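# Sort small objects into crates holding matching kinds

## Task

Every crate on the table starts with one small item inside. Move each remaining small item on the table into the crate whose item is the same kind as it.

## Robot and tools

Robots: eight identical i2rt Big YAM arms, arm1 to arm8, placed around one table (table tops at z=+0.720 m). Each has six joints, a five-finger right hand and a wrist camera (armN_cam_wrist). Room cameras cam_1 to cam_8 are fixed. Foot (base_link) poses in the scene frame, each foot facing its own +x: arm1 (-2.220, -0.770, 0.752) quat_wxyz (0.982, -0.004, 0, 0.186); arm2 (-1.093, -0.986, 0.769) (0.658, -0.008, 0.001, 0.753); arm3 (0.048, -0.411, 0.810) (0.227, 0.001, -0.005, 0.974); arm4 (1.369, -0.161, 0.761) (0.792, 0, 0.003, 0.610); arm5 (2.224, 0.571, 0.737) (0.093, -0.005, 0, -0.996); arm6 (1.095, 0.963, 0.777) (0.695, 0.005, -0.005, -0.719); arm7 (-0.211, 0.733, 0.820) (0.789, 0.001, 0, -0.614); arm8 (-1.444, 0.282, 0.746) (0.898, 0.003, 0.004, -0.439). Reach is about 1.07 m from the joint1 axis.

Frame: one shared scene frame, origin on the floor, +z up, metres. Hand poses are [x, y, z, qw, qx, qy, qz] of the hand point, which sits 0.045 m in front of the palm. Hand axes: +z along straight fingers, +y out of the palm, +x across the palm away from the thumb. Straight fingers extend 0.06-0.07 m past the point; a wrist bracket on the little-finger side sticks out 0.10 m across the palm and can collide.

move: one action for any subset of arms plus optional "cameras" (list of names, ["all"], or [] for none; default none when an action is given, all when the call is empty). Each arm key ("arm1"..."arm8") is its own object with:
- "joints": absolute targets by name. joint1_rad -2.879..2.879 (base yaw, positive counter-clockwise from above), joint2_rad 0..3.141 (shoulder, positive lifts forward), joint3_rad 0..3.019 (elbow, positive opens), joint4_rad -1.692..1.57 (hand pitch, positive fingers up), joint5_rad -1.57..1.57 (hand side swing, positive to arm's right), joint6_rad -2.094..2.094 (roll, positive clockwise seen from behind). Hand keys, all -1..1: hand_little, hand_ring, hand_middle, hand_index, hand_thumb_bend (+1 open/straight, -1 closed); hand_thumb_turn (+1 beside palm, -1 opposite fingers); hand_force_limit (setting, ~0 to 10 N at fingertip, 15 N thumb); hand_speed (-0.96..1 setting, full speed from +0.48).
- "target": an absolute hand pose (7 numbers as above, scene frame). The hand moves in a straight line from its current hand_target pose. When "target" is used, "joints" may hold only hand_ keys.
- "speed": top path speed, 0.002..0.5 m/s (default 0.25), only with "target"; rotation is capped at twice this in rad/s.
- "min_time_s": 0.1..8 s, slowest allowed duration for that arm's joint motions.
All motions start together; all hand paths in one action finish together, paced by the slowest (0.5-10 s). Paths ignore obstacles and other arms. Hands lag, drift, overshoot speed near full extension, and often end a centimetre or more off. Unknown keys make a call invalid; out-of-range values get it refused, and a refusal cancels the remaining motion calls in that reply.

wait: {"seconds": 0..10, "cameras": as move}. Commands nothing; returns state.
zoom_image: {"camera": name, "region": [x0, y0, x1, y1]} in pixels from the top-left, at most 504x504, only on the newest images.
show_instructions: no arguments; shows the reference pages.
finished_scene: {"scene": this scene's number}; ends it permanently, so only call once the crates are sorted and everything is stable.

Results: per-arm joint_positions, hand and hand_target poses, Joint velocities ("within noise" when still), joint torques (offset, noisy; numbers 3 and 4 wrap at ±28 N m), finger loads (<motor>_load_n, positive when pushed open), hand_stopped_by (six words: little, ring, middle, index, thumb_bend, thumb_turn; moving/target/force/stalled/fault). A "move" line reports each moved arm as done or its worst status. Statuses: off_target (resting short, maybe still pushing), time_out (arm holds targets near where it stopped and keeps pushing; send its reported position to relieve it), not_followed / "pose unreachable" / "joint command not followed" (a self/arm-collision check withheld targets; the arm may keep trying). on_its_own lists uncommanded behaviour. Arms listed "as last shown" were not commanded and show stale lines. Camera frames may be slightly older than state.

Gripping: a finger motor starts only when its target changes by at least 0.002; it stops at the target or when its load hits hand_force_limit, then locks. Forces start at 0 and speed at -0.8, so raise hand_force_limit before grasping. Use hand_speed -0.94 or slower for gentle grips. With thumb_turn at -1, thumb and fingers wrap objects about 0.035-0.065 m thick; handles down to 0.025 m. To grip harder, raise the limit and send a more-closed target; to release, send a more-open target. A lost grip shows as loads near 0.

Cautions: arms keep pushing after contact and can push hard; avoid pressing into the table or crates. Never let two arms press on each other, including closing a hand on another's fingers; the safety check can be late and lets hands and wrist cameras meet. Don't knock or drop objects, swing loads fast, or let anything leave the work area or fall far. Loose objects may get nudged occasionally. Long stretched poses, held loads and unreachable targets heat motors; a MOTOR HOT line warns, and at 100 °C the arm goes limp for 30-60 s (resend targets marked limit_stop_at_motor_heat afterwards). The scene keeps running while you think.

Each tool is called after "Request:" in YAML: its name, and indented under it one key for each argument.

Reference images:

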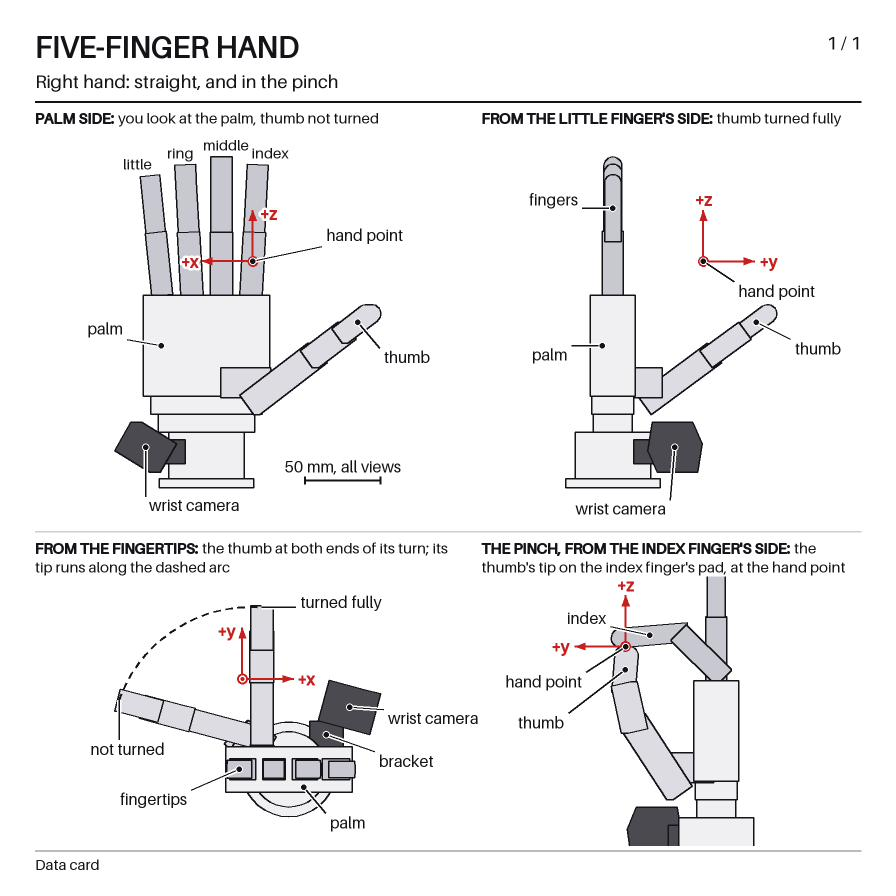

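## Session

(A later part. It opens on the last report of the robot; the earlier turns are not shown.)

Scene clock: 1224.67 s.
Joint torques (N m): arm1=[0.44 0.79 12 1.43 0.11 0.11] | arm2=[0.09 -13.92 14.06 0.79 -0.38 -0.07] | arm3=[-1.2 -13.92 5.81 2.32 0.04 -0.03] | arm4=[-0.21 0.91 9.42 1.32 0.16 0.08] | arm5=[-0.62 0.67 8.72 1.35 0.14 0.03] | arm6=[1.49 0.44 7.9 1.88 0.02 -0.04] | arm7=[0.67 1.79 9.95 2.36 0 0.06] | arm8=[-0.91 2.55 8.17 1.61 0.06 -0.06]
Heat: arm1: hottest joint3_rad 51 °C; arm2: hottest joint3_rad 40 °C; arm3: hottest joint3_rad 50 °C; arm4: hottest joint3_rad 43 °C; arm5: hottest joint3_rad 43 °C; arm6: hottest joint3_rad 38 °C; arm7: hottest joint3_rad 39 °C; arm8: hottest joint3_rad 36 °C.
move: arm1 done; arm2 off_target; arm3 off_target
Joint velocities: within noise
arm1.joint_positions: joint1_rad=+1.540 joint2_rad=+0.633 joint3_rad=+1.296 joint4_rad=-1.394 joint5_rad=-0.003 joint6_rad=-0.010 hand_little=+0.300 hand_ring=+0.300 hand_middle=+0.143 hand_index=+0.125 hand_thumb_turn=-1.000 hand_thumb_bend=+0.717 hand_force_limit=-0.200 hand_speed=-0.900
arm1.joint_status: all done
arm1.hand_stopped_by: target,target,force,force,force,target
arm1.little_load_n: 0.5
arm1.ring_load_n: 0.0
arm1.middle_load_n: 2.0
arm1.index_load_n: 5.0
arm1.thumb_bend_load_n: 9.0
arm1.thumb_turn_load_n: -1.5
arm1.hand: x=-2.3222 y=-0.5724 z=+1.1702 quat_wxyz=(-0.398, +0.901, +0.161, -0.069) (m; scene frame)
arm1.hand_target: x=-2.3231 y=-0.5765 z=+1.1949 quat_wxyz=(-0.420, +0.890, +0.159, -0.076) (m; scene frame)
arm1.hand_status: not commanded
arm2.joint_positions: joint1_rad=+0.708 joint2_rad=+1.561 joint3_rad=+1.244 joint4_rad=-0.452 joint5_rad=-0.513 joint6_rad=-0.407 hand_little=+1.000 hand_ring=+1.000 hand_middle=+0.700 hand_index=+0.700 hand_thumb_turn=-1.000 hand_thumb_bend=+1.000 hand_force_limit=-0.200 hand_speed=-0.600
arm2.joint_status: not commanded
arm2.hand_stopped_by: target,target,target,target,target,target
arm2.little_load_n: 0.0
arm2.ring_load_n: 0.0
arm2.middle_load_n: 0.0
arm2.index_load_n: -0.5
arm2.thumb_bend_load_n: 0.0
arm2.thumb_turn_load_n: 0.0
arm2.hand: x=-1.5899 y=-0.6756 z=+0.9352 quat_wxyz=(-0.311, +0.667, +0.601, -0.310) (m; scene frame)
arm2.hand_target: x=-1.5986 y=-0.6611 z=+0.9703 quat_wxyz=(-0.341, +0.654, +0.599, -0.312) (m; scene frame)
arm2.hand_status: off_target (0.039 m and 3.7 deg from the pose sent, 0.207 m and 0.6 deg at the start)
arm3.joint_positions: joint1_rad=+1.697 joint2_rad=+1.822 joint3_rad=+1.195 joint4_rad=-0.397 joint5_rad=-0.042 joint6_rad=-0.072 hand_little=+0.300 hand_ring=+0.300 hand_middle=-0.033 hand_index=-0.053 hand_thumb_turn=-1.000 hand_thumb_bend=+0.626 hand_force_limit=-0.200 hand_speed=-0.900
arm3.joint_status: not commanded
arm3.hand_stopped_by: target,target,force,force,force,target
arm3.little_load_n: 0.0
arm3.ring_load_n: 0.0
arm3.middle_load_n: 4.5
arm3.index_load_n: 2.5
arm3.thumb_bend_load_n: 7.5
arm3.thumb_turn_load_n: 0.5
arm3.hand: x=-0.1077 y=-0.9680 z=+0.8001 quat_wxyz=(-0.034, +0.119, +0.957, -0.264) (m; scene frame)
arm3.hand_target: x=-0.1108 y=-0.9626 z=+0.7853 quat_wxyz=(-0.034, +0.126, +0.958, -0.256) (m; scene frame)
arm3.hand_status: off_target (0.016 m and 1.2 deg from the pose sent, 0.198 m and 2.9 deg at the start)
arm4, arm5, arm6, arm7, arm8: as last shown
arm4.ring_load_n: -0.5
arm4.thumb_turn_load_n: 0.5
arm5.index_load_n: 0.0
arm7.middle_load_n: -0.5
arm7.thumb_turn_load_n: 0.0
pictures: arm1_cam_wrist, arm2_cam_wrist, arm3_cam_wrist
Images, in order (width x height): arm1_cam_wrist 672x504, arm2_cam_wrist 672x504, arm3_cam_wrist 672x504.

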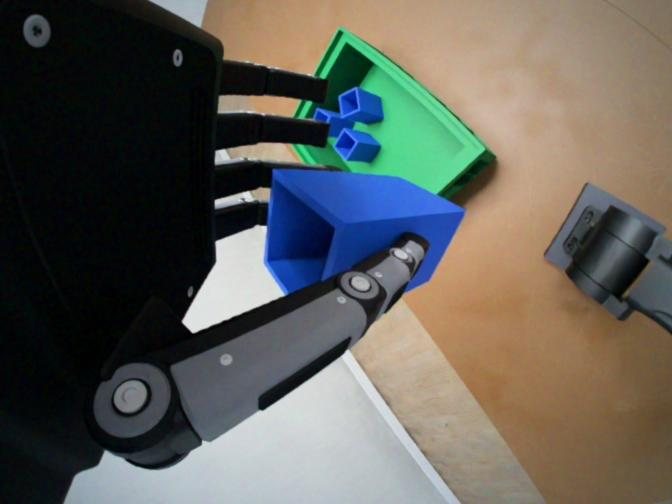

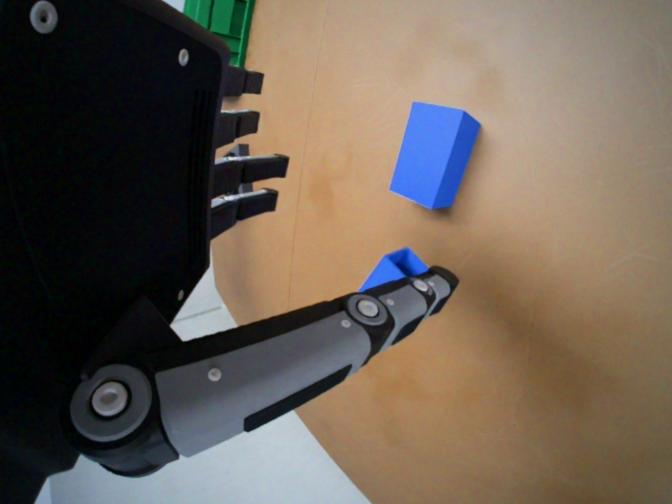

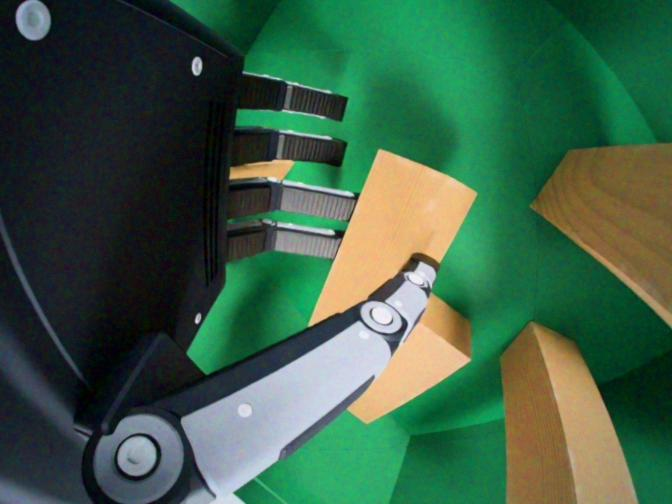

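Request:
move:
  arm1: {"target": [-2.436, -0.41, 1.0, 0.448, -0.8608, -0.2147, 0.1117], "speed": 0.2}
  arm2: {"joints": {"joint1_rad": -0.2, "joint2_rad": 0.63, "joint3_rad": 1.35, "joint4_rad": -1.40, "joint5_rad": 0, "joint6_rad": 0}, "min_time_s": 4}
  arm3: {"joints": {"hand_speed": -0.7, "hand_index": 0.7, "hand_middle": 0.7, "hand_thumb_bend": 1.0}}
  cameras: ["arm1_cam_wrist","arm3_cam_wrist"]

Request:
move:
  arm1: {"target": [-2.436, -0.405, 0.79, 0.448, -0.8608, -0.2147, 0.1117], "speed": 0.12}
  arm3: {"target": [-0.10, -0.945, 1.02, -0.0338, 0.1261, 0.9577, -0.2566], "speed": 0.15}
  cameras: ["arm1_cam_wrist","arm3_cam_wrist"]

Scene clock: 1240.47 s.
Joint torques (N m): arm1=[0.44 -4.6 8.88 2.35 -0.15 -0.07] | arm2=[0.15 2.26 12.46 0.96 0.22 0.11] | arm3=[-1.14 -13.92 5.79 2.25 0.04 -0.03] | arm4=[0.56 1.79 9.61 1.29 0.15 0.12] | arm5=[-0.73 0.73 8.7 1.31 0.13 0.04] | arm6=[1.61 0.32 7.92 1.92 0.04 -0.03] | arm7=[0.56 1.2 9.87 2.35 -0.01 0.07] | arm8=[-0.85 2.61 8.16 1.62 0.06 -0.06]
Heat: arm1: hottest joint3_rad 51 °C; arm2: hottest joint3_rad 44 °C; arm3: hottest joint3_rad 48 °C; arm4: hottest joint3_rad 43 °C; arm5: hottest joint3_rad 43 °C; arm6: hottest joint3_rad 38 °C; arm7: hottest joint3_rad 39 °C; arm8: hottest joint3_rad 36 °C.
move: arm1 done; arm2 done; arm3 done
Joint velocities: within noise
arm1.joint_positions: joint1_rad=+1.648 joint2_rad=+0.922 joint3_rad=+0.884 joint4_rad=-0.564 joint5_rad=-0.016 joint6_rad=-0.011 hand_little=+0.300 hand_ring=+0.300 hand_middle=+0.143 hand_index=+0.125 hand_thumb_turn=-1.000 hand_thumb_bend=+0.717 hand_force_limit=-0.200 hand_speed=-0.900
arm1.joint_status: not commanded
arm1.hand_stopped_by: target,target,force,force,force,target
arm1.little_load_n: 0.0
arm1.ring_load_n: 0.0
arm1.middle_load_n: 2.5
arm1.index_load_n: 5.0
arm1.thumb_bend_load_n: 9.0
arm1.thumb_turn_load_n: -1.5
arm1.hand: x=-2.4312 y=-0.4089 z=+1.0059 quat_wxyz=(-0.449, +0.862, +0.207, -0.109) (m; scene frame)
arm1.hand_target: x=-2.4359 y=-0.4102 z=+1.0001 quat_wxyz=(-0.448, +0.861, +0.215, -0.112) (m; scene frame)
arm1.hand_status: done (0.008 m and 1.0 deg from the pose sent, 0.261 m and 10.8 deg at the start)
arm2.joint_positions: joint1_rad=-0.192 joint2_rad=+0.631 joint3_rad=+1.302 joint4_rad=-1.392 joint5_rad=-0.003 joint6_rad=-0.011 hand_little=+1.000 hand_ring=+1.000 hand_middle=+0.700 hand_index=+0.700 hand_thumb_turn=-1.000 hand_thumb_bend=+1.000 hand_force_limit=-0.200 hand_speed=-0.600
arm2.joint_status: all done
arm2.hand_stopped_by: target,target,target,target,target,target
arm2.little_load_n: -0.5
arm2.ring_load_n: 0.0
arm2.middle_load_n: 0.0
arm2.index_load_n: 0.0
arm2.thumb_bend_load_n: 0.0
arm2.thumb_turn_load_n: 0.0
arm2.hand: x=-1.1148 y=-0.7632 z=+1.1901 quat_wxyz=(-0.406, +0.913, -0.018, +0.018) (m; scene frame)
arm2.hand_target: x=-1.1136 y=-0.7657 z=+1.2114 quat_wxyz=(-0.426, +0.904, -0.027, +0.019) (m; scene frame)
arm2.hand_status: not commanded
arm3.joint_positions: joint1_rad=+1.697 joint2_rad=+1.822 joint3_rad=+1.195 joint4_rad=-0.395 joint5_rad=-0.042 joint6_rad=-0.072 hand_little=+0.300 hand_ring=+0.300 hand_middle=+0.700 hand_index=+0.700 hand_thumb_turn=-1.000 hand_thumb_bend=+1.000 hand_force_limit=-0.200 hand_speed=-0.700
arm3.joint_status: all done
arm3.hand_stopped_by: target,target,target,target,target,target
arm3.little_load_n: 0.0
arm3.ring_load_n: 0.0
arm3.middle_load_n: 0.0
arm3.index_load_n: 0.0
arm3.thumb_bend_load_n: 0.0
arm3.thumb_turn_load_n: 0.0
arm3.hand: x=-0.1079 y=-0.9684 z=+0.8003 quat_wxyz=(-0.035, +0.119, +0.956, -0.265) (m; scene frame)
arm3.hand_target: x=-0.1109 y=-0.9626 z=+0.7853 quat_wxyz=(-0.034, +0.126, +0.958, -0.256) (m; scene frame)
arm3.hand_status: not commanded
arm4, arm6, arm7, arm8: as last shown
arm4.ring_load_n: 0.0
arm4.thumb_turn_load_n: 0.0
arm5.joint_positions: joint1_rad=+0.616 joint2_rad=+0.633 joint3_rad=+1.353 joint4_rad=-1.397 joint5_rad=-0.002 joint6_rad=-0.009 hand_little=+1.000 hand_ring=+1.000 hand_middle=+0.500 hand_index=+0.500 hand_thumb_turn=-1.000 hand_thumb_bend=+1.000 hand_force_limit=-0.200 hand_speed=-0.700
arm5.joint_status: not commanded
arm5.hand_stopped_by: target,target,target,target,target,target
arm5.little_load_n: 0.0
arm5.ring_load_n: -0.5
arm5.middle_load_n: 0.0
arm5.index_load_n: 0.0
arm5.thumb_bend_load_n: 0.0
arm5.thumb_turn_load_n: 0.0
arm5.hand: x=+2.1003 y=+0.3955 z=+1.1848 quat_wxyz=(+0.167, -0.332, -0.837, +0.403) (m; scene frame)
arm5.hand_target: x=+2.0985 y=+0.3985 z=+1.1836 quat_wxyz=(+0.168, -0.343, -0.833, +0.400) (m; scene frame)
arm5.hand_status: not commanded
arm6.ring_load_n: -0.5
arm7.ring_load_n: 0.5
arm7.middle_load_n: 0.0
pictures: arm1_cam_wrist, arm3_cam_wrist
Images, in order (width x height): arm1_cam_wrist 672x504, arm3_cam_wrist 672x504.

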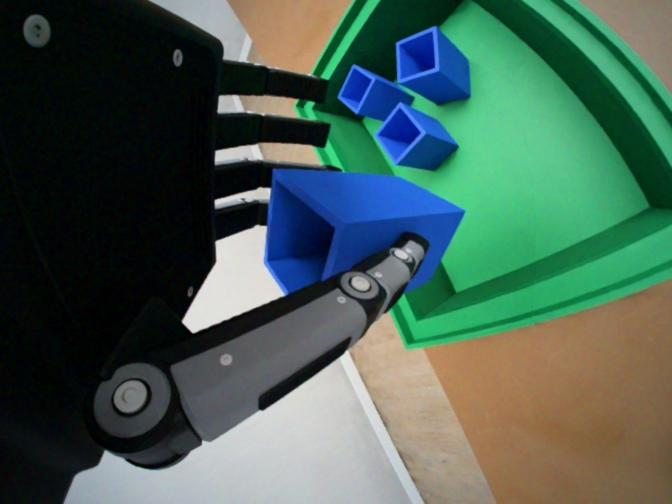

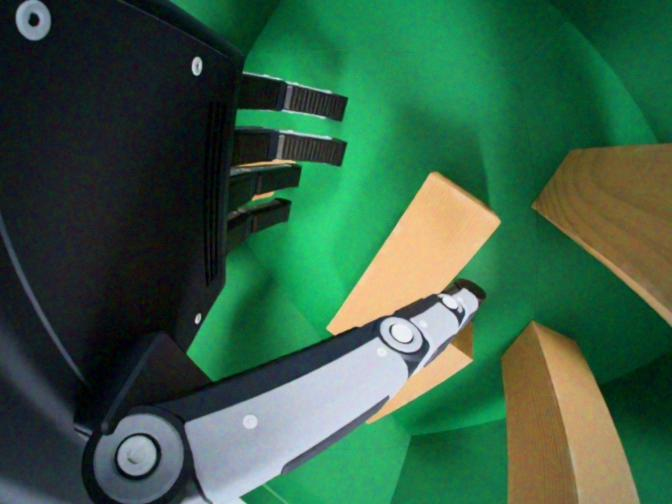

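Scene clock: 1243.03 s.
Joint torques (N m): arm1=[-0.38 -4.89 5.86 2.18 -0.09 -0.07] | arm2=[0.21 2.26 12.44 0.94 0.23 0.11] | arm3=[-0.56 -13.51 12.01 0.66 0.11 0] | arm4=[0.15 1.03 9.42 1.18 0.15 0.11] | arm5=[-0.67 0.79 8.73 1.29 0.14 0.03] | arm6=[1.61 0.38 7.88 1.92 0.03 -0.03] | arm7=[0.67 1.2 9.92 2.3 0.04 0.05] | arm8=[-0.91 2.55 8.16 1.59 0.06 -0.06]
Heat: arm1: hottest joint3_rad 51 °C; arm2: hottest joint3_rad 43 °C; arm3: hottest joint3_rad 48 °C; arm4: hottest joint3_rad 43 °C; arm5: hottest joint3_rad 43 °C; arm6: hottest joint3_rad 38 °C; arm7: hottest joint3_rad 39 °C; arm8: hottest joint3_rad 36 °C.
move: arm1 off_target; arm3 off_target
Joint velocities: within noise
arm1.joint_positions: joint1_rad=+1.648 joint2_rad=+1.214 joint3_rad=+0.489 joint4_rad=+0.158 joint5_rad=-0.026 joint6_rad=-0.016 hand_little=+0.300 hand_ring=+0.300 hand_middle=+0.143 hand_index=+0.125 hand_thumb_turn=-1.000 hand_thumb_bend=+0.717 hand_force_limit=-0.200 hand_speed=-0.900
arm1.joint_status: not commanded
arm1.hand_stopped_by: target,target,force,force,force,target
arm1.little_load_n: 0.0
arm1.ring_load_n: -0.5
arm1.middle_load_n: 3.0
arm1.index_load_n: 4.0
arm1.thumb_bend_load_n: 8.5
arm1.thumb_turn_load_n: -0.5
arm1.hand: x=-2.4395 y=-0.3961 z=+0.8092 quat_wxyz=(-0.463, +0.853, +0.209, -0.115) (m; scene frame)
arm1.hand_target: x=-2.4357 y=-0.4056 z=+0.7908 quat_wxyz=(-0.448, +0.861, +0.215, -0.112) (m; scene frame)
arm1.hand_status: off_target (0.021 m and 2.1 deg from the pose sent, 0.216 m and 1.0 deg at the start)
arm2, arm4, arm5, arm6, arm7, arm8: as last shown
arm2.little_load_n: 0.0
arm2.hand: x=-1.1148 y=-0.7632 z=+1.1901 quat_wxyz=(-0.406, +0.913, -0.018, +0.017) (m; scene frame)
arm3.joint_positions: joint1_rad=+1.697 joint2_rad=+1.560 joint3_rad=+1.425 joint4_rad=-0.938 joint5_rad=-0.040 joint6_rad=-0.068 hand_little=+0.300 hand_ring=+0.300 hand_middle=+0.700 hand_index=+0.700 hand_thumb_turn=-1.000 hand_thumb_bend=+1.000 hand_force_limit=-0.200 hand_speed=-0.700
arm3.joint_status: not commanded
arm3.hand_stopped_by: target,target,target,target,target,target
arm3.little_load_n: 0.0
arm3.ring_load_n: 0.0
arm3.middle_load_n: 0.0
arm3.index_load_n: 0.0
arm3.thumb_bend_load_n: 0.0
arm3.thumb_turn_load_n: 0.0
arm3.hand: x=-0.0951 y=-0.9322 z=+0.9986 quat_wxyz=(-0.030, +0.122, +0.963, -0.240) (m; scene frame)
arm3.hand_target: x=-0.0999 y=-0.9442 z=+1.0200 quat_wxyz=(-0.034, +0.126, +0.958, -0.257) (m; scene frame)
arm3.hand_status: off_target (0.025 m and 2.1 deg from the pose sent, 0.221 m and 1.3 deg at the start)
arm4.ring_load_n: -0.5
arm5.index_load_n: -0.5
arm6.ring_load_n: 0.0
arm7.ring_load_n: 0.0
pictures: arm1_cam_wrist, arm3_cam_wrist
Images, in order (width x height): arm1_cam_wrist 672x504, arm3_cam_wrist 672x504.

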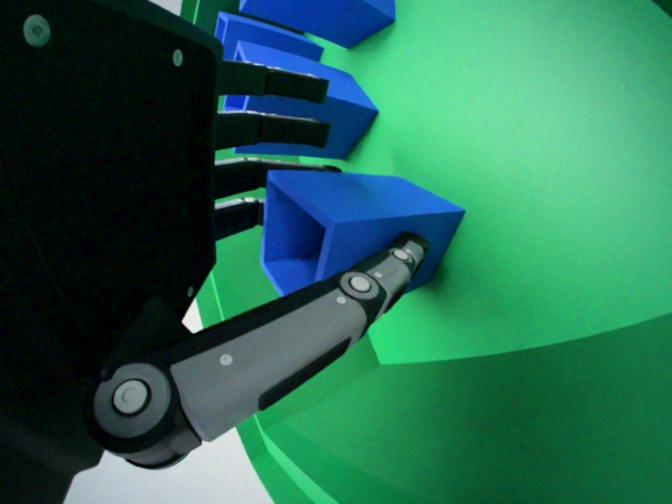

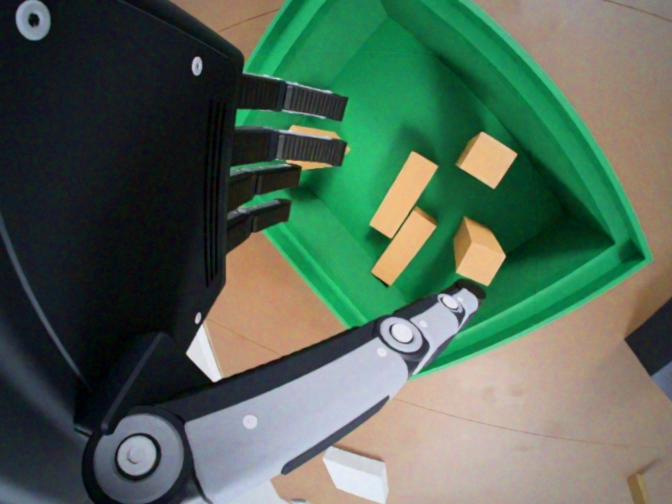

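Request:
move:
  arm1: {"joints":{"hand_speed":-0.6,"hand_index":0.7,"hand_middle":0.7,"hand_thumb_bend":1.0}}
  arm3: {"joints":{"joint1_rad":-2.05,"joint2_rad":0.63,"joint3_rad":1.35,"joint4_rad":-1.4,"joint5_rad":0,"joint6_rad":0},"min_time_s":6}
  cameras: ["cam_1","arm1_cam_wrist"]

Scene clock: 1268.47 s.
Joint torques (N m): arm1=[-0.44 -5.71 6.15 2.21 -0.09 -0.06] | arm2=[0.26 2.14 12.44 0.94 0.23 0.1] | arm3=[-1.08 -0.21 5.65 1.46 0.06 0] | arm4=[0.21 1.2 9.5 1.17 0.14 0.11] | arm5=[-0.73 0.85 8.66 1.32 0.13 0.03] | arm6=[1.55 0.38 7.94 1.88 0.03 -0.03] | arm7=[0.85 1.26 10.06 2.32 0.03 0.08] | arm8=[-0.91 2.61 8.17 1.61 0.06 -0.06]
Heat: arm1: hottest joint3_rad 47 °C; arm2: hottest joint3_rad 42 °C; arm3: hottest joint3_rad 50 °C; arm4: hottest joint3_rad 44 °C; arm5: hottest joint3_rad 42 °C; arm6: hottest joint3_rad 38 °C; arm7: hottest joint3_rad 39 °C; arm8: hottest joint3_rad 36 °C.
move: arm1 done; arm3 done
Joint velocities: within noise
arm1.joint_positions: joint1_rad=+1.648 joint2_rad=+1.224 joint3_rad=+0.484 joint4_rad=+0.158 joint5_rad=-0.026 joint6_rad=-0.016 hand_little=+0.300 hand_ring=+0.300 hand_middle=+0.700 hand_index=+0.700 hand_thumb_turn=-1.000 hand_thumb_bend=+1.000 hand_force_limit=-0.200 hand_speed=-0.600
arm1.joint_status: all done
arm1.hand_stopped_by: target,target,target,target,target,target
arm1.little_load_n: 0.0
arm1.ring_load_n: 0.0
arm1.middle_load_n: 0.0
arm1.index_load_n: 0.0
arm1.thumb_bend_load_n: 0.0
arm1.thumb_turn_load_n: 0.0
arm1.hand: x=-2.4382 y=-0.3989 z=+0.8028 quat_wxyz=(-0.457, +0.857, +0.210, -0.114) (m; scene frame)
arm1.hand_target: x=-2.4356 y=-0.4056 z=+0.7906 quat_wxyz=(-0.448, +0.861, +0.215, -0.112) (m; scene frame)
arm1.hand_status: not commanded
arm2, arm4, arm5, arm6, arm7, arm8: as last shown
arm3.joint_positions: joint1_rad=-2.042 joint2_rad=+0.636 joint3_rad=+1.367 joint4_rad=-1.385 joint5_rad=-0.001 joint6_rad=-0.008 hand_little=+0.300 hand_ring=+0.300 hand_middle=+0.700 hand_index=+0.700 hand_thumb_turn=-1.000 hand_thumb_bend=+1.000 hand_force_limit=-0.200 hand_speed=-0.700
arm3.joint_status: all done
arm3.hand_stopped_by: target,target,target,target,target,target
arm3.little_load_n: 0.0
arm3.ring_load_n: 0.0
arm3.middle_load_n: 0.0
arm3.index_load_n: 0.0
arm3.thumb_bend_load_n: 0.0
arm3.thumb_turn_load_n: 0.0
arm3.hand: x=+0.2036 y=-0.2614 z=+1.2658 quat_wxyz=(-0.400, +0.802, -0.399, +0.197) (m; scene frame)
arm3.hand_target: x=+0.2013 y=-0.2649 z=+1.2567 quat_wxyz=(-0.389, +0.803, -0.408, +0.193) (m; scene frame)
arm3.hand_status: not commanded
arm5.ring_load_n: 0.0
arm5.index_load_n: 0.0
pictures: arm1_cam_wrist, cam_1
Images, in order (width x height): arm1_cam_wrist 672x504, cam_1 672x504.

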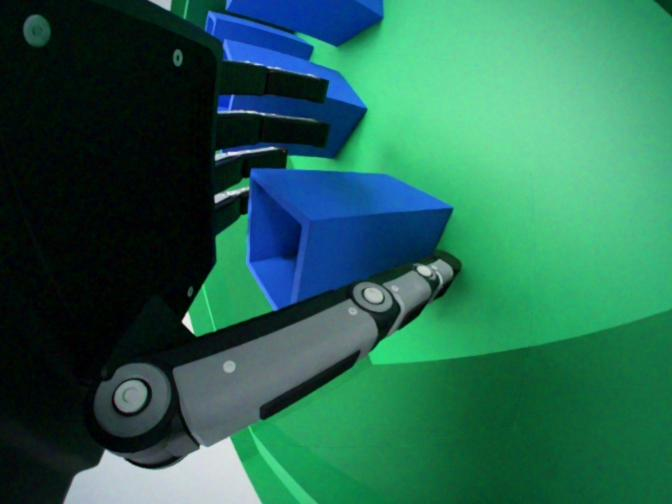

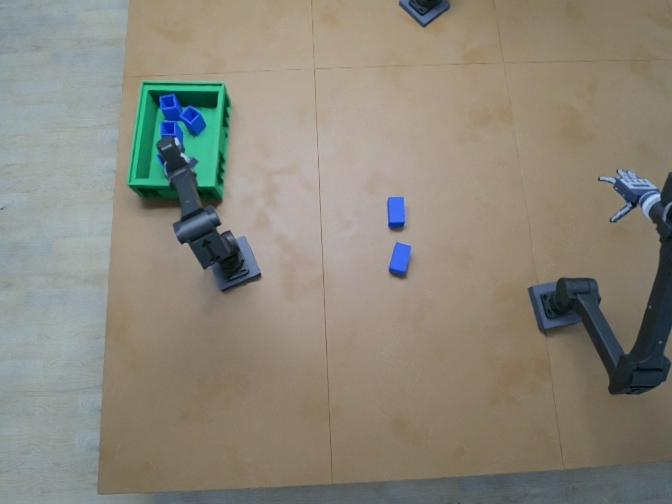

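Request:
move:
  arm1: {"target":[-2.4356,-0.4056,1.03,-0.448,0.861,0.215,-0.112],"speed":0.15}
  arm3: {"target":[0.541,-0.07,1.02,0.4077,-0.7833,0.4165,-0.2168],"speed":0.25}
  cameras: ["arm3_cam_wrist"]

Request:
move:
  arm1: {"joints":{"joint1_rad":-0.5,"joint2_rad":0.63,"joint3_rad":1.35,"joint4_rad":-1.4,"joint5_rad":0,"joint6_rad":0},"min_time_s":4}
  cameras: ["arm3_cam_wrist","cam_3"]

Scene clock: 1277.33 s.
Joint torques (N m): arm1=[-0.15 -5.42 14.34 1.42 -0.07 -0.06] | arm2=[0.15 2.2 12.44 0.94 0.22 0.1] | arm3=[-1.08 -11.16 12.25 2.99 0.11 -0.15] | arm4=[0.09 0.97 9.62 1.24 0.17 0.11] | arm5=[-0.79 0.79 8.69 1.31 0.14 0.03] | arm6=[1.49 0.32 7.9 1.91 0.04 -0.02] | arm7=[0.38 1.49 9.95 2.37 0 0.06] | arm8=[-0.91 2.61 8.16 1.61 0.06 -0.06]
Heat: arm1: hottest joint3_rad 47 °C; arm2: hottest joint3_rad 41 °C; arm3: hottest joint3_rad 50 °C; arm4: hottest joint3_rad 44 °C; arm5: hottest joint3_rad 42 °C; arm6: hottest joint3_rad 38 °C; arm7: hottest joint3_rad 39 °C; arm8: hottest joint3_rad 36 °C.
move: arm1 off_target; arm3 off_target
Joint velocities: within noise
arm1.joint_positions: joint1_rad=+1.648 joint2_rad=+0.933 joint3_rad=+0.891 joint4_rad=-0.614 joint5_rad=-0.026 joint6_rad=-0.016 hand_little=+0.300 hand_ring=+0.300 hand_middle=+0.700 hand_index=+0.700 hand_thumb_turn=-1.000 hand_thumb_bend=+1.000 hand_force_limit=-0.200 hand_speed=-0.600
arm1.joint_status: not commanded
arm1.hand_stopped_by: target,target,target,target,target,target
arm1.little_load_n: 0.0
arm1.ring_load_n: 0.0
arm1.middle_load_n: 0.0
arm1.index_load_n: 0.0
arm1.thumb_bend_load_n: 0.0
arm1.thumb_turn_load_n: 0.0
arm1.hand: x=-2.4291 y=-0.4166 z=+0.9964 quat_wxyz=(-0.425, +0.873, +0.213, -0.107) (m; scene frame)
arm1.hand_target: x=-2.4349 y=-0.4070 z=+1.0297 quat_wxyz=(-0.448, +0.861, +0.215, -0.112) (m; scene frame)
arm1.hand_status: off_target (0.036 m and 3.1 deg from the pose sent, 0.227 m and 1.3 deg at the start)
arm2, arm4, arm5, arm6, arm7, arm8: as last shown
arm3.joint_positions: joint1_rad=-2.125 joint2_rad=+1.448 joint3_rad=+1.135 joint4_rad=-0.362 joint5_rad=-0.032 joint6_rad=-0.027 hand_little=+0.300 hand_ring=+0.300 hand_middle=+0.700 hand_index=+0.700 hand_thumb_turn=-1.000 hand_thumb_bend=+1.000 hand_force_limit=-0.200 hand_speed=-0.700
arm3.joint_status: not commanded
arm3.hand_stopped_by: target,target,target,target,target,target
arm3.little_load_n: 0.0
arm3.ring_load_n: 0.0
arm3.middle_load_n: 0.0
arm3.index_load_n: 0.0
arm3.thumb_bend_load_n: 0.0
arm3.thumb_turn_load_n: 0.0
arm3.hand: x=+0.5176 y=-0.0776 z=+0.9964 quat_wxyz=(-0.387, +0.796, -0.421, +0.200) (m; scene frame)
arm3.hand_target: x=+0.5394 y=-0.0712 z=+1.0203 quat_wxyz=(-0.408, +0.783, -0.417, +0.217) (m; scene frame)
arm3.hand_status: off_target (0.034 m and 3.3 deg from the pose sent, 0.459 m and 3.8 deg at the start)
arm4.ring_load_n: 0.0
arm4.middle_load_n: -0.5
pictures: arm3_cam_wrist
Images, in order (width x height): arm3_cam_wrist 672x504.

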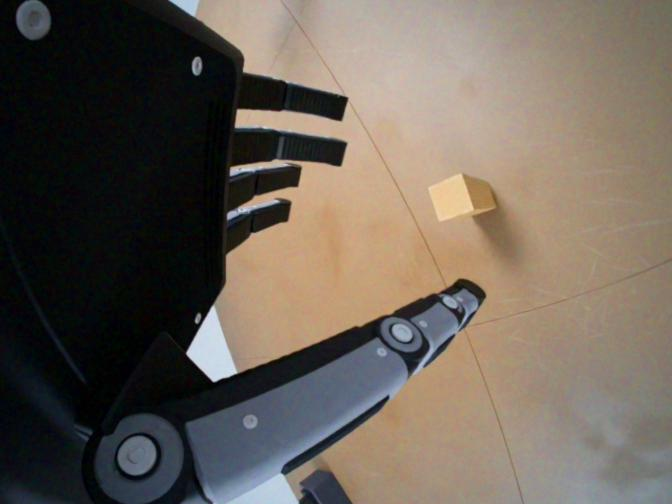

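Scene clock: 1281.83 s.
Joint torques (N m): arm1=[-1.32 0.67 11.81 1.37 0.1 0.09] | arm2=[0.21 2.26 12.44 0.96 0.22 0.1] | arm3=[-1.03 -10.99 12.26 2.97 0.11 -0.15] | arm4=[-0.26 1.44 9.57 1.29 0.14 0.11] | arm5=[-0.56 0.79 8.69 1.33 0.14 0.03] | arm6=[1.38 0.62 7.9 1.88 0.03 -0.03] | arm7=[0.21 1.79 9.92 2.37 0.03 0.07] | arm8=[-0.91 2.55 8.16 1.61 0.06 -0.05]
Heat: arm1: hottest joint3_rad 49 °C; arm2: hottest joint3_rad 41 °C; arm3: hottest joint3_rad 51 °C; arm4: hottest joint3_rad 44 °C; arm5: hottest joint3_rad 42 °C; arm6: hottest joint3_rad 38 °C; arm7: hottest joint3_rad 39 °C; arm8: hottest joint3_rad 36 °C.
move: arm1 done
Joint velocities: within noise
arm1.joint_positions: joint1_rad=-0.490 joint2_rad=+0.637 joint3_rad=+1.298 joint4_rad=-1.391 joint5_rad=-0.002 joint6_rad=-0.008 hand_little=+0.300 hand_ring=+0.300 hand_middle=+0.700 hand_index=+0.700 hand_thumb_turn=-1.000 hand_thumb_bend=+1.000 hand_force_limit=-0.200 hand_speed=-0.600
arm1.joint_status: all done
arm1.hand_stopped_by: target,target,target,target,target,target
arm1.little_load_n: 0.0
arm1.ring_load_n: 0.0
arm1.middle_load_n: 0.0
arm1.index_load_n: 0.0
arm1.thumb_bend_load_n: 0.0
arm1.thumb_turn_load_n: 0.0
arm1.hand: x=-1.9998 y=-0.7615 z=+1.1733 quat_wxyz=(-0.269, +0.612, -0.677, +0.309) (m; scene frame)
arm1.hand_target: x=-2.0046 y=-0.7630 z=+1.1970 quat_wxyz=(-0.283, +0.598, -0.675, +0.326) (m; scene frame)
arm1.hand_status: not commanded
arm2, arm3, arm4, arm5, arm6, arm7, arm8: as last shown
arm2.middle_load_n: -0.5
arm3.ring_load_n: 0.5
arm4.middle_load_n: 0.0
pictures: arm3_cam_wrist, cam_3
Images, in order (width x height): arm3_cam_wrist 672x504, cam_3 672x504.

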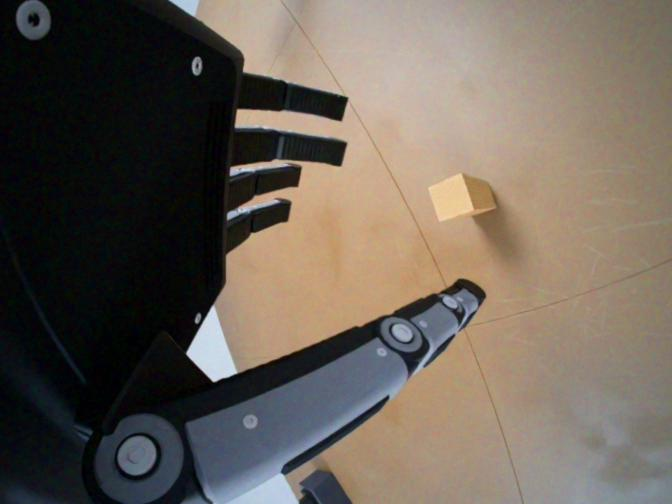

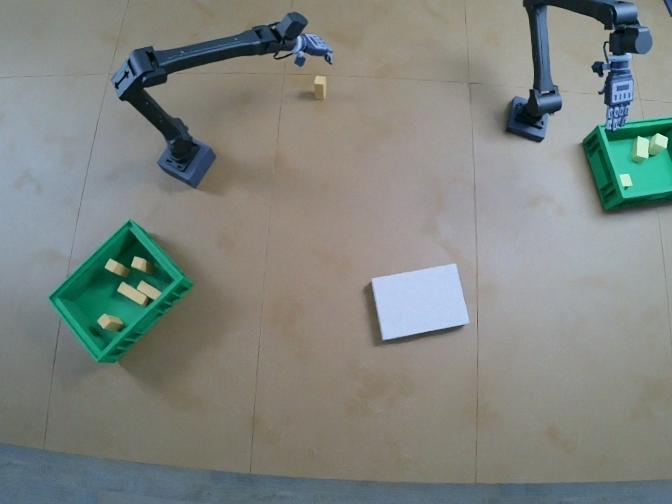

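Request:
move:
  arm1: {"target":[-1.617,-0.780,0.97,0.2714,-0.5215,0.7177,-0.3736],"speed":0.25,"joints":{"hand_little":1,"hand_ring":1}}
  arm3: {"target":[0.560,-0.072,1.01,0.2937,-0.5643,0.6845,-0.3563],"speed":0.25}
  cameras: ["arm1_cam_wrist","arm3_cam_wrist"]

Scene clock: 1299.90 s.
Joint torques (N m): arm1=[0.21 -11.63 13.78 2.04 0.29 0.09] | arm2=[0.15 2.14 12.45 0.98 0.22 0.11] | arm3=[0.38 -11.34 12.14 0.96 0.62 -0.03] | arm4=[0.26 1.26 9.5 1.33 0.15 0.15] | arm5=[-0.62 0.85 8.68 1.29 0.14 0.03] | arm6=[1.49 0.44 7.92 1.91 0.03 -0.02] | arm7=[0.5 1.44 10.02 2.4 0.01 0.07] | arm8=[-0.91 2.61 8.17 1.61 0.06 -0.06]
Heat: arm1: hottest joint3_rad 52 °C; arm2: hottest joint3_rad 42 °C; arm3: hottest joint3_rad 56 °C; arm4: hottest joint3_rad 44 °C; arm5: hottest joint3_rad 42 °C; arm6: hottest joint3_rad 38 °C; arm7: hottest joint3_rad 39 °C; arm8: hottest joint3_rad 36 °C.
move: arm1 off_target; arm3 off_target
Joint velocities: within noise
arm1.joint_positions: joint1_rad=-0.392 joint2_rad=+1.435 joint3_rad=+1.146 joint4_rad=-0.404 joint5_rad=+0.241 joint6_rad=+0.179 hand_little=+1.000 hand_ring=+1.000 hand_middle=+0.700 hand_index=+0.700 hand_thumb_turn=-1.000 hand_thumb_bend=+1.000 hand_force_limit=-0.200 hand_speed=-0.600
arm1.joint_status: all done
arm1.hand_stopped_by: target,target,target,target,target,target
arm1.little_load_n: 0.0
arm1.ring_load_n: 0.0
arm1.middle_load_n: 0.0
arm1.index_load_n: 0.0
arm1.thumb_bend_load_n: 0.0
arm1.thumb_turn_load_n: 0.0
arm1.hand: x=-1.6412 y=-0.7857 z=+0.9430 quat_wxyz=(-0.249, +0.532, -0.726, +0.359) (m; scene frame)
arm1.hand_target: x=-1.6192 y=-0.7798 z=+0.9705 quat_wxyz=(-0.272, +0.521, -0.717, +0.373) (m; scene frame)
arm1.hand_status: off_target (0.037 m and 3.4 deg from the pose sent, 0.434 m and 13.6 deg at the start)
arm2, arm4, arm5, arm6, arm7, arm8: as last shown
arm2.middle_load_n: 0.0
arm3.joint_positions: joint1_rad=-1.973 joint2_rad=+1.552 joint3_rad=+1.267 joint4_rad=-0.585 joint5_rad=+0.707 joint6_rad=+0.622 hand_little=+0.300 hand_ring=+0.300 hand_middle=+0.700 hand_index=+0.700 hand_thumb_turn=-1.000 hand_thumb_bend=+1.000 hand_force_limit=-0.200 hand_speed=-0.700
arm3.joint_status: not commanded
arm3.hand_stopped_by: target,target,target,target,target,target
arm3.little_load_n: 0.0
arm3.ring_load_n: 0.0
arm3.middle_load_n: 0.0
arm3.index_load_n: 0.0
arm3.thumb_bend_load_n: 0.0
arm3.thumb_turn_load_n: 0.0
arm3.hand: x=+0.5499 y=-0.0872 z=+0.9976 quat_wxyz=(-0.284, +0.568, -0.684, +0.358) (m; scene frame)
arm3.hand_target: x=+0.5592 y=-0.0725 z=+1.0101 quat_wxyz=(-0.294, +0.564, -0.684, +0.356) (m; scene frame)
arm3.hand_status: off_target (0.022 m and 1.2 deg from the pose sent, 0.045 m and 45.6 deg at the start)
arm4.middle_load_n: -0.5
arm5.little_load_n: -0.5
arm7.thumb_bend_load_n: -0.5
pictures: arm1_cam_wrist, arm3_cam_wrist
Images, in order (width x height): arm1_cam_wrist 672x504, arm3_cam_wrist 672x504.

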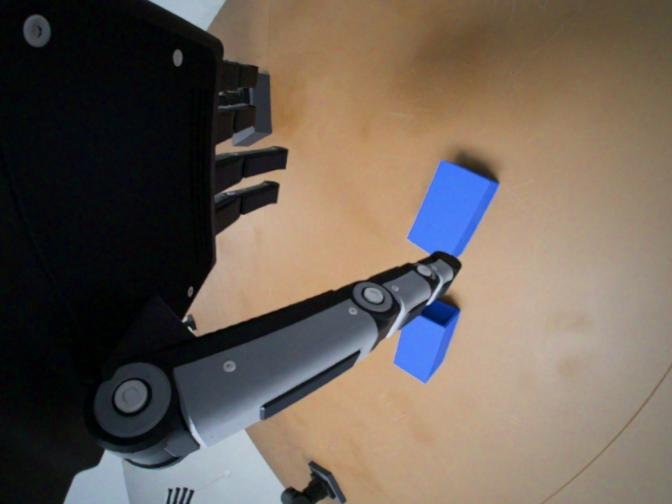

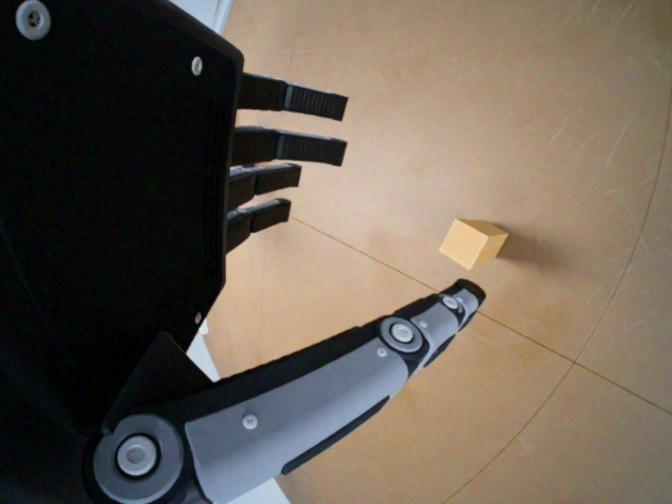

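Request:
zoom_image:
  camera: "arm3_cam_wrist"
  region: [410, 190, 530, 290]

Request:
zoom_image:
  camera: "arm1_cam_wrist"
  region: [370, 140, 530, 260]

Scaled by 4.200 from the camera's 672x504 image, which has a finer 960x720 frame.

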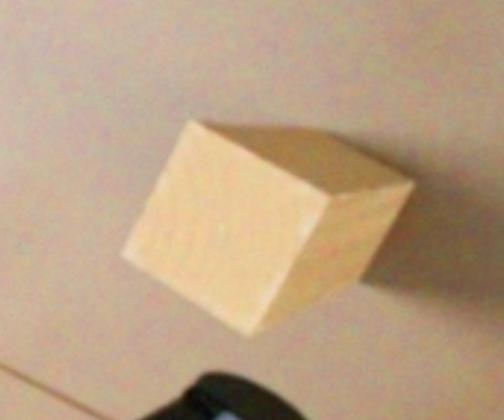

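Scaled by 3.150 from the camera's 672x504 image, which has a finer 960x720 frame.

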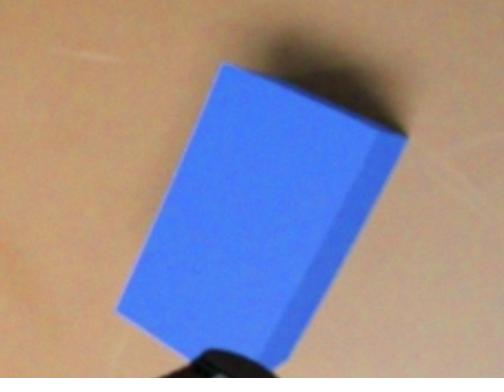

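Request:
move:
  arm1: {"target":[-1.638,-0.791,0.750,0.2616,-0.5025,0.7311,-0.3805],"speed":0.12}
  arm3: {"target":[0.552,-0.061,0.90,0.2937,-0.5643,0.6845,-0.3563],"speed":0.1}
  cameras: ["arm1_cam_wrist","arm3_cam_wrist"]

Scene clock: 1326.90 s.
Joint torques (N m): arm1=[-0.26 -12.34 5.89 2.19 0.3 0.09] | arm2=[0.21 2.26 12.44 0.95 0.23 0.11] | arm3=[0.44 -12.45 6.38 2.54 0.62 -0.01] | arm4=[-0.03 1.55 9.54 1.13 0.15 0.1] | arm5=[-0.62 0.62 8.69 1.33 0.13 0.03] | arm6=[1.32 0.32 7.91 1.88 0.04 -0.03] | arm7=[0.5 1.08 9.91 2.3 0.03 0.04] | arm8=[-0.91 2.55 8.17 1.61 0.06 -0.06]
Heat: arm1: hottest joint3_rad 52 °C; arm2: hottest joint3_rad 42 °C; arm3: hottest joint3_rad 55 °C; arm4: hottest joint3_rad 44 °C; arm5: hottest joint3_rad 42 °C; arm6: hottest joint3_rad 38 °C; arm7: hottest joint3_rad 39 °C; arm8: hottest joint3_rad 36 °C.
move: arm1 off_target; arm3 off_target
Joint velocities: within noise
arm1.joint_positions: joint1_rad=-0.392 joint2_rad=+1.705 joint3_rad=+0.874 joint4_rad=+0.208 joint5_rad=+0.279 joint6_rad=+0.208 hand_little=+1.000 hand_ring=+1.000 hand_middle=+0.700 hand_index=+0.700 hand_thumb_turn=-1.000 hand_thumb_bend=+1.000 hand_force_limit=-0.200 hand_speed=-0.600
arm1.joint_status: not commanded
arm1.hand_stopped_by: target,target,target,target,target,target
arm1.little_load_n: 0.0
arm1.ring_load_n: 0.0
arm1.middle_load_n: 0.0
arm1.index_load_n: 0.0
arm1.thumb_bend_load_n: 0.0
arm1.thumb_turn_load_n: 0.0
arm1.hand: x=-1.6324 y=-0.7934 z=+0.7656 quat_wxyz=(-0.268, +0.500, -0.727, +0.387) (m; scene frame)
arm1.hand_target: x=-1.6383 y=-0.7910 z=+0.7504 quat_wxyz=(-0.262, +0.503, -0.731, +0.380) (m; scene frame)
arm1.hand_status: off_target (0.017 m and 1.1 deg from the pose sent, 0.193 m and 4.4 deg at the start)
arm2, arm5: as last shown
arm2.index_load_n: -0.5
arm3.joint_positions: joint1_rad=-1.950 joint2_rad=+1.670 joint3_rad=+1.172 joint4_rad=-0.357 joint5_rad=+0.724 joint6_rad=+0.648 hand_little=+0.300 hand_ring=+0.300 hand_middle=+0.700 hand_index=+0.700 hand_thumb_turn=-1.000 hand_thumb_bend=+1.000 hand_force_limit=-0.200 hand_speed=-0.700
arm3.joint_status: not commanded
arm3.hand_stopped_by: target,target,target,target,target,target
arm3.little_load_n: 0.0
arm3.ring_load_n: 0.0
arm3.middle_load_n: 0.0
arm3.index_load_n: 0.0
arm3.thumb_bend_load_n: 0.0
arm3.thumb_turn_load_n: -0.5
arm3.hand: x=+0.5567 y=-0.0647 z=+0.9172 quat_wxyz=(-0.299, +0.560, -0.685, +0.357) (m; scene frame)
arm3.hand_target: x=+0.5517 y=-0.0614 z=+0.9003 quat_wxyz=(-0.294, +0.564, -0.684, +0.356) (m; scene frame)
arm3.hand_status: off_target (0.018 m and 0.8 deg from the pose sent, 0.101 m and 1.2 deg at the start)
arm4.joint_positions: joint1_rad=-2.592 joint2_rad=+0.629 joint3_rad=+1.312 joint4_rad=-1.390 joint5_rad=-0.003 joint6_rad=-0.013 hand_little=+1.000 hand_ring=+1.000 hand_middle=+0.700 hand_index=+0.700 hand_thumb_turn=-1.000 hand_thumb_bend=+1.000 hand_force_limit=-0.200 hand_speed=-0.600
arm4.joint_status: not commanded
arm4.hand_stopped_by: target,target,target,target,target,target
arm4.little_load_n: 0.0
arm4.ring_load_n: 0.0
arm4.middle_load_n: 0.0
arm4.index_load_n: 0.0
arm4.thumb_bend_load_n: 0.0
arm4.thumb_turn_load_n: 0.0
arm4.hand: x=+1.4623 y=-0.3582 z=+1.1908 quat_wxyz=(-0.057, +0.140, -0.897, +0.416) (m; scene frame)
arm4.hand_target: x=+1.4603 y=-0.3563 z=+1.2064 quat_wxyz=(-0.059, +0.129, -0.893, +0.428) (m; scene frame)
arm4.hand_status: not commanded
arm5.little_load_n: 0.0
arm6.joint_positions: joint1_rad=+0.350 joint2_rad=+0.619 joint3_rad=+1.333 joint4_rad=-1.406 joint5_rad=+0.005 joint6_rad=-1.272 hand_little=+1.000 hand_ring=+1.000 hand_middle=+1.000 hand_index=+1.000 hand_thumb_turn=+1.000 hand_thumb_bend=+1.000 hand_force_limit=+0.000 hand_speed=-0.800
arm6.joint_status: not commanded
arm6.hand_stopped_by: target,target,target,target,target,target
arm6.little_load_n: 0.0
arm6.ring_load_n: 0.0
arm6.middle_load_n: 0.0
arm6.index_load_n: 0.0
arm6.thumb_bend_load_n: 0.0
arm6.thumb_turn_load_n: 0.0
arm6.hand: x=+1.1089 y=+0.7398 z=+1.2254 quat_wxyz=(+0.193, +0.642, -0.637, +0.381) (m; scene frame)
arm6.hand_target: x=+1.1088 y=+0.7394 z=+1.2374 quat_wxyz=(+0.199, +0.637, -0.633, +0.392) (m; scene frame)
arm6.hand_status: not commanded
arm7.joint_positions: joint1_rad=+0.106 joint2_rad=+0.515 joint3_rad=+1.327 joint4_rad=-1.182 joint5_rad=-0.016 joint6_rad=-1.198 hand_little=+1.000 hand_ring=+1.000 hand_middle=+1.000 hand_index=+1.000 hand_thumb_turn=+1.000 hand_thumb_bend=+1.000 hand_force_limit=+0.000 hand_speed=-0.800
arm7.joint_status: not commanded
arm7.hand_stopped_by: target,target,target,target,target,target
arm7.little_load_n: 0.0
arm7.ring_load_n: 0.0
arm7.middle_load_n: 0.0
arm7.index_load_n: 0.0
arm7.thumb_bend_load_n: 0.0
arm7.thumb_turn_load_n: 0.0
arm7.hand: x=-0.1748 y=+0.5106 z=+1.3282 quat_wxyz=(+0.225, +0.581, -0.586, +0.518) (m; scene frame)
arm7.hand_target: x=-0.1756 y=+0.5128 z=+1.3377 quat_wxyz=(+0.228, +0.577, -0.582, +0.526) (m; scene frame)
arm7.hand_status: not commanded
arm8.joint_positions: joint1_rad=+0.095 joint2_rad=+0.636 joint3_rad=+1.388 joint4_rad=-1.482 joint5_rad=+0.025 joint6_rad=-1.263 hand_little=+1.000 hand_ring=+1.000 hand_middle=+1.000 hand_index=+1.000 hand_thumb_turn=+1.000 hand_thumb_bend=+1.000 hand_force_limit=+0.000 hand_speed=-0.800
arm8.joint_status: not commanded
arm8.hand_stopped_by: target,target,target,target,target,target
arm8.little_load_n: 0.0
arm8.ring_load_n: -0.5
arm8.middle_load_n: 0.0
arm8.index_load_n: 0.0
arm8.thumb_bend_load_n: 0.0
arm8.thumb_turn_load_n: 0.0
arm8.hand: x=-1.3403 y=+0.0932 z=+1.2013 quat_wxyz=(+0.111, +0.772, -0.491, +0.388) (m; scene frame)
arm8.hand_target: x=-1.3407 y=+0.0936 z=+1.2087 quat_wxyz=(+0.113, +0.769, -0.489, +0.396) (m; scene frame)
arm8.hand_status: not commanded
pictures: arm1_cam_wrist, arm3_cam_wrist
Images, in order (width x height): arm1_cam_wrist 672x504, arm3_cam_wrist 672x504.

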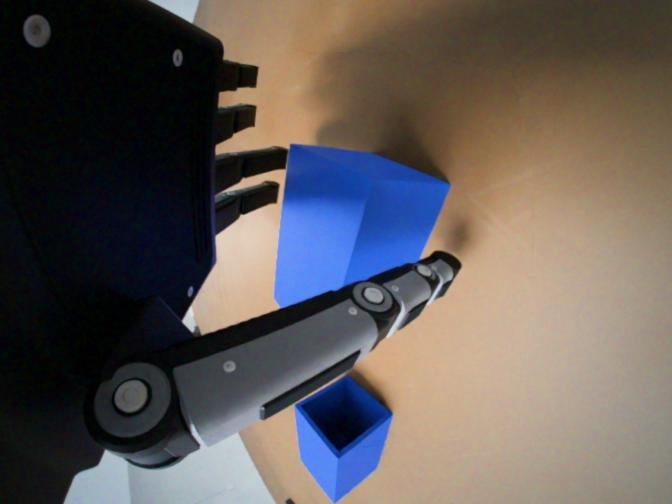

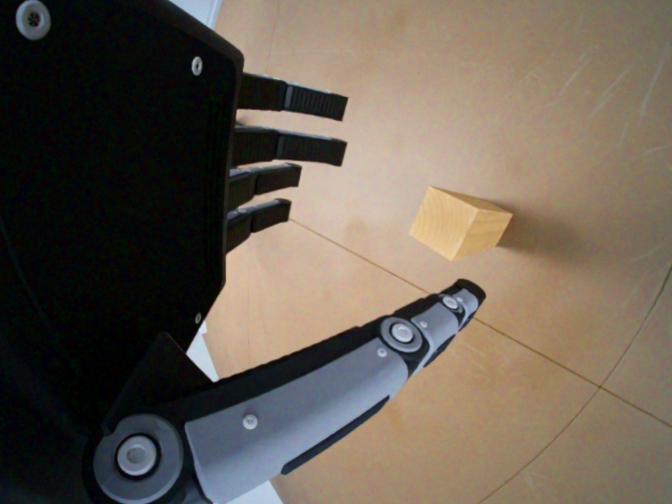

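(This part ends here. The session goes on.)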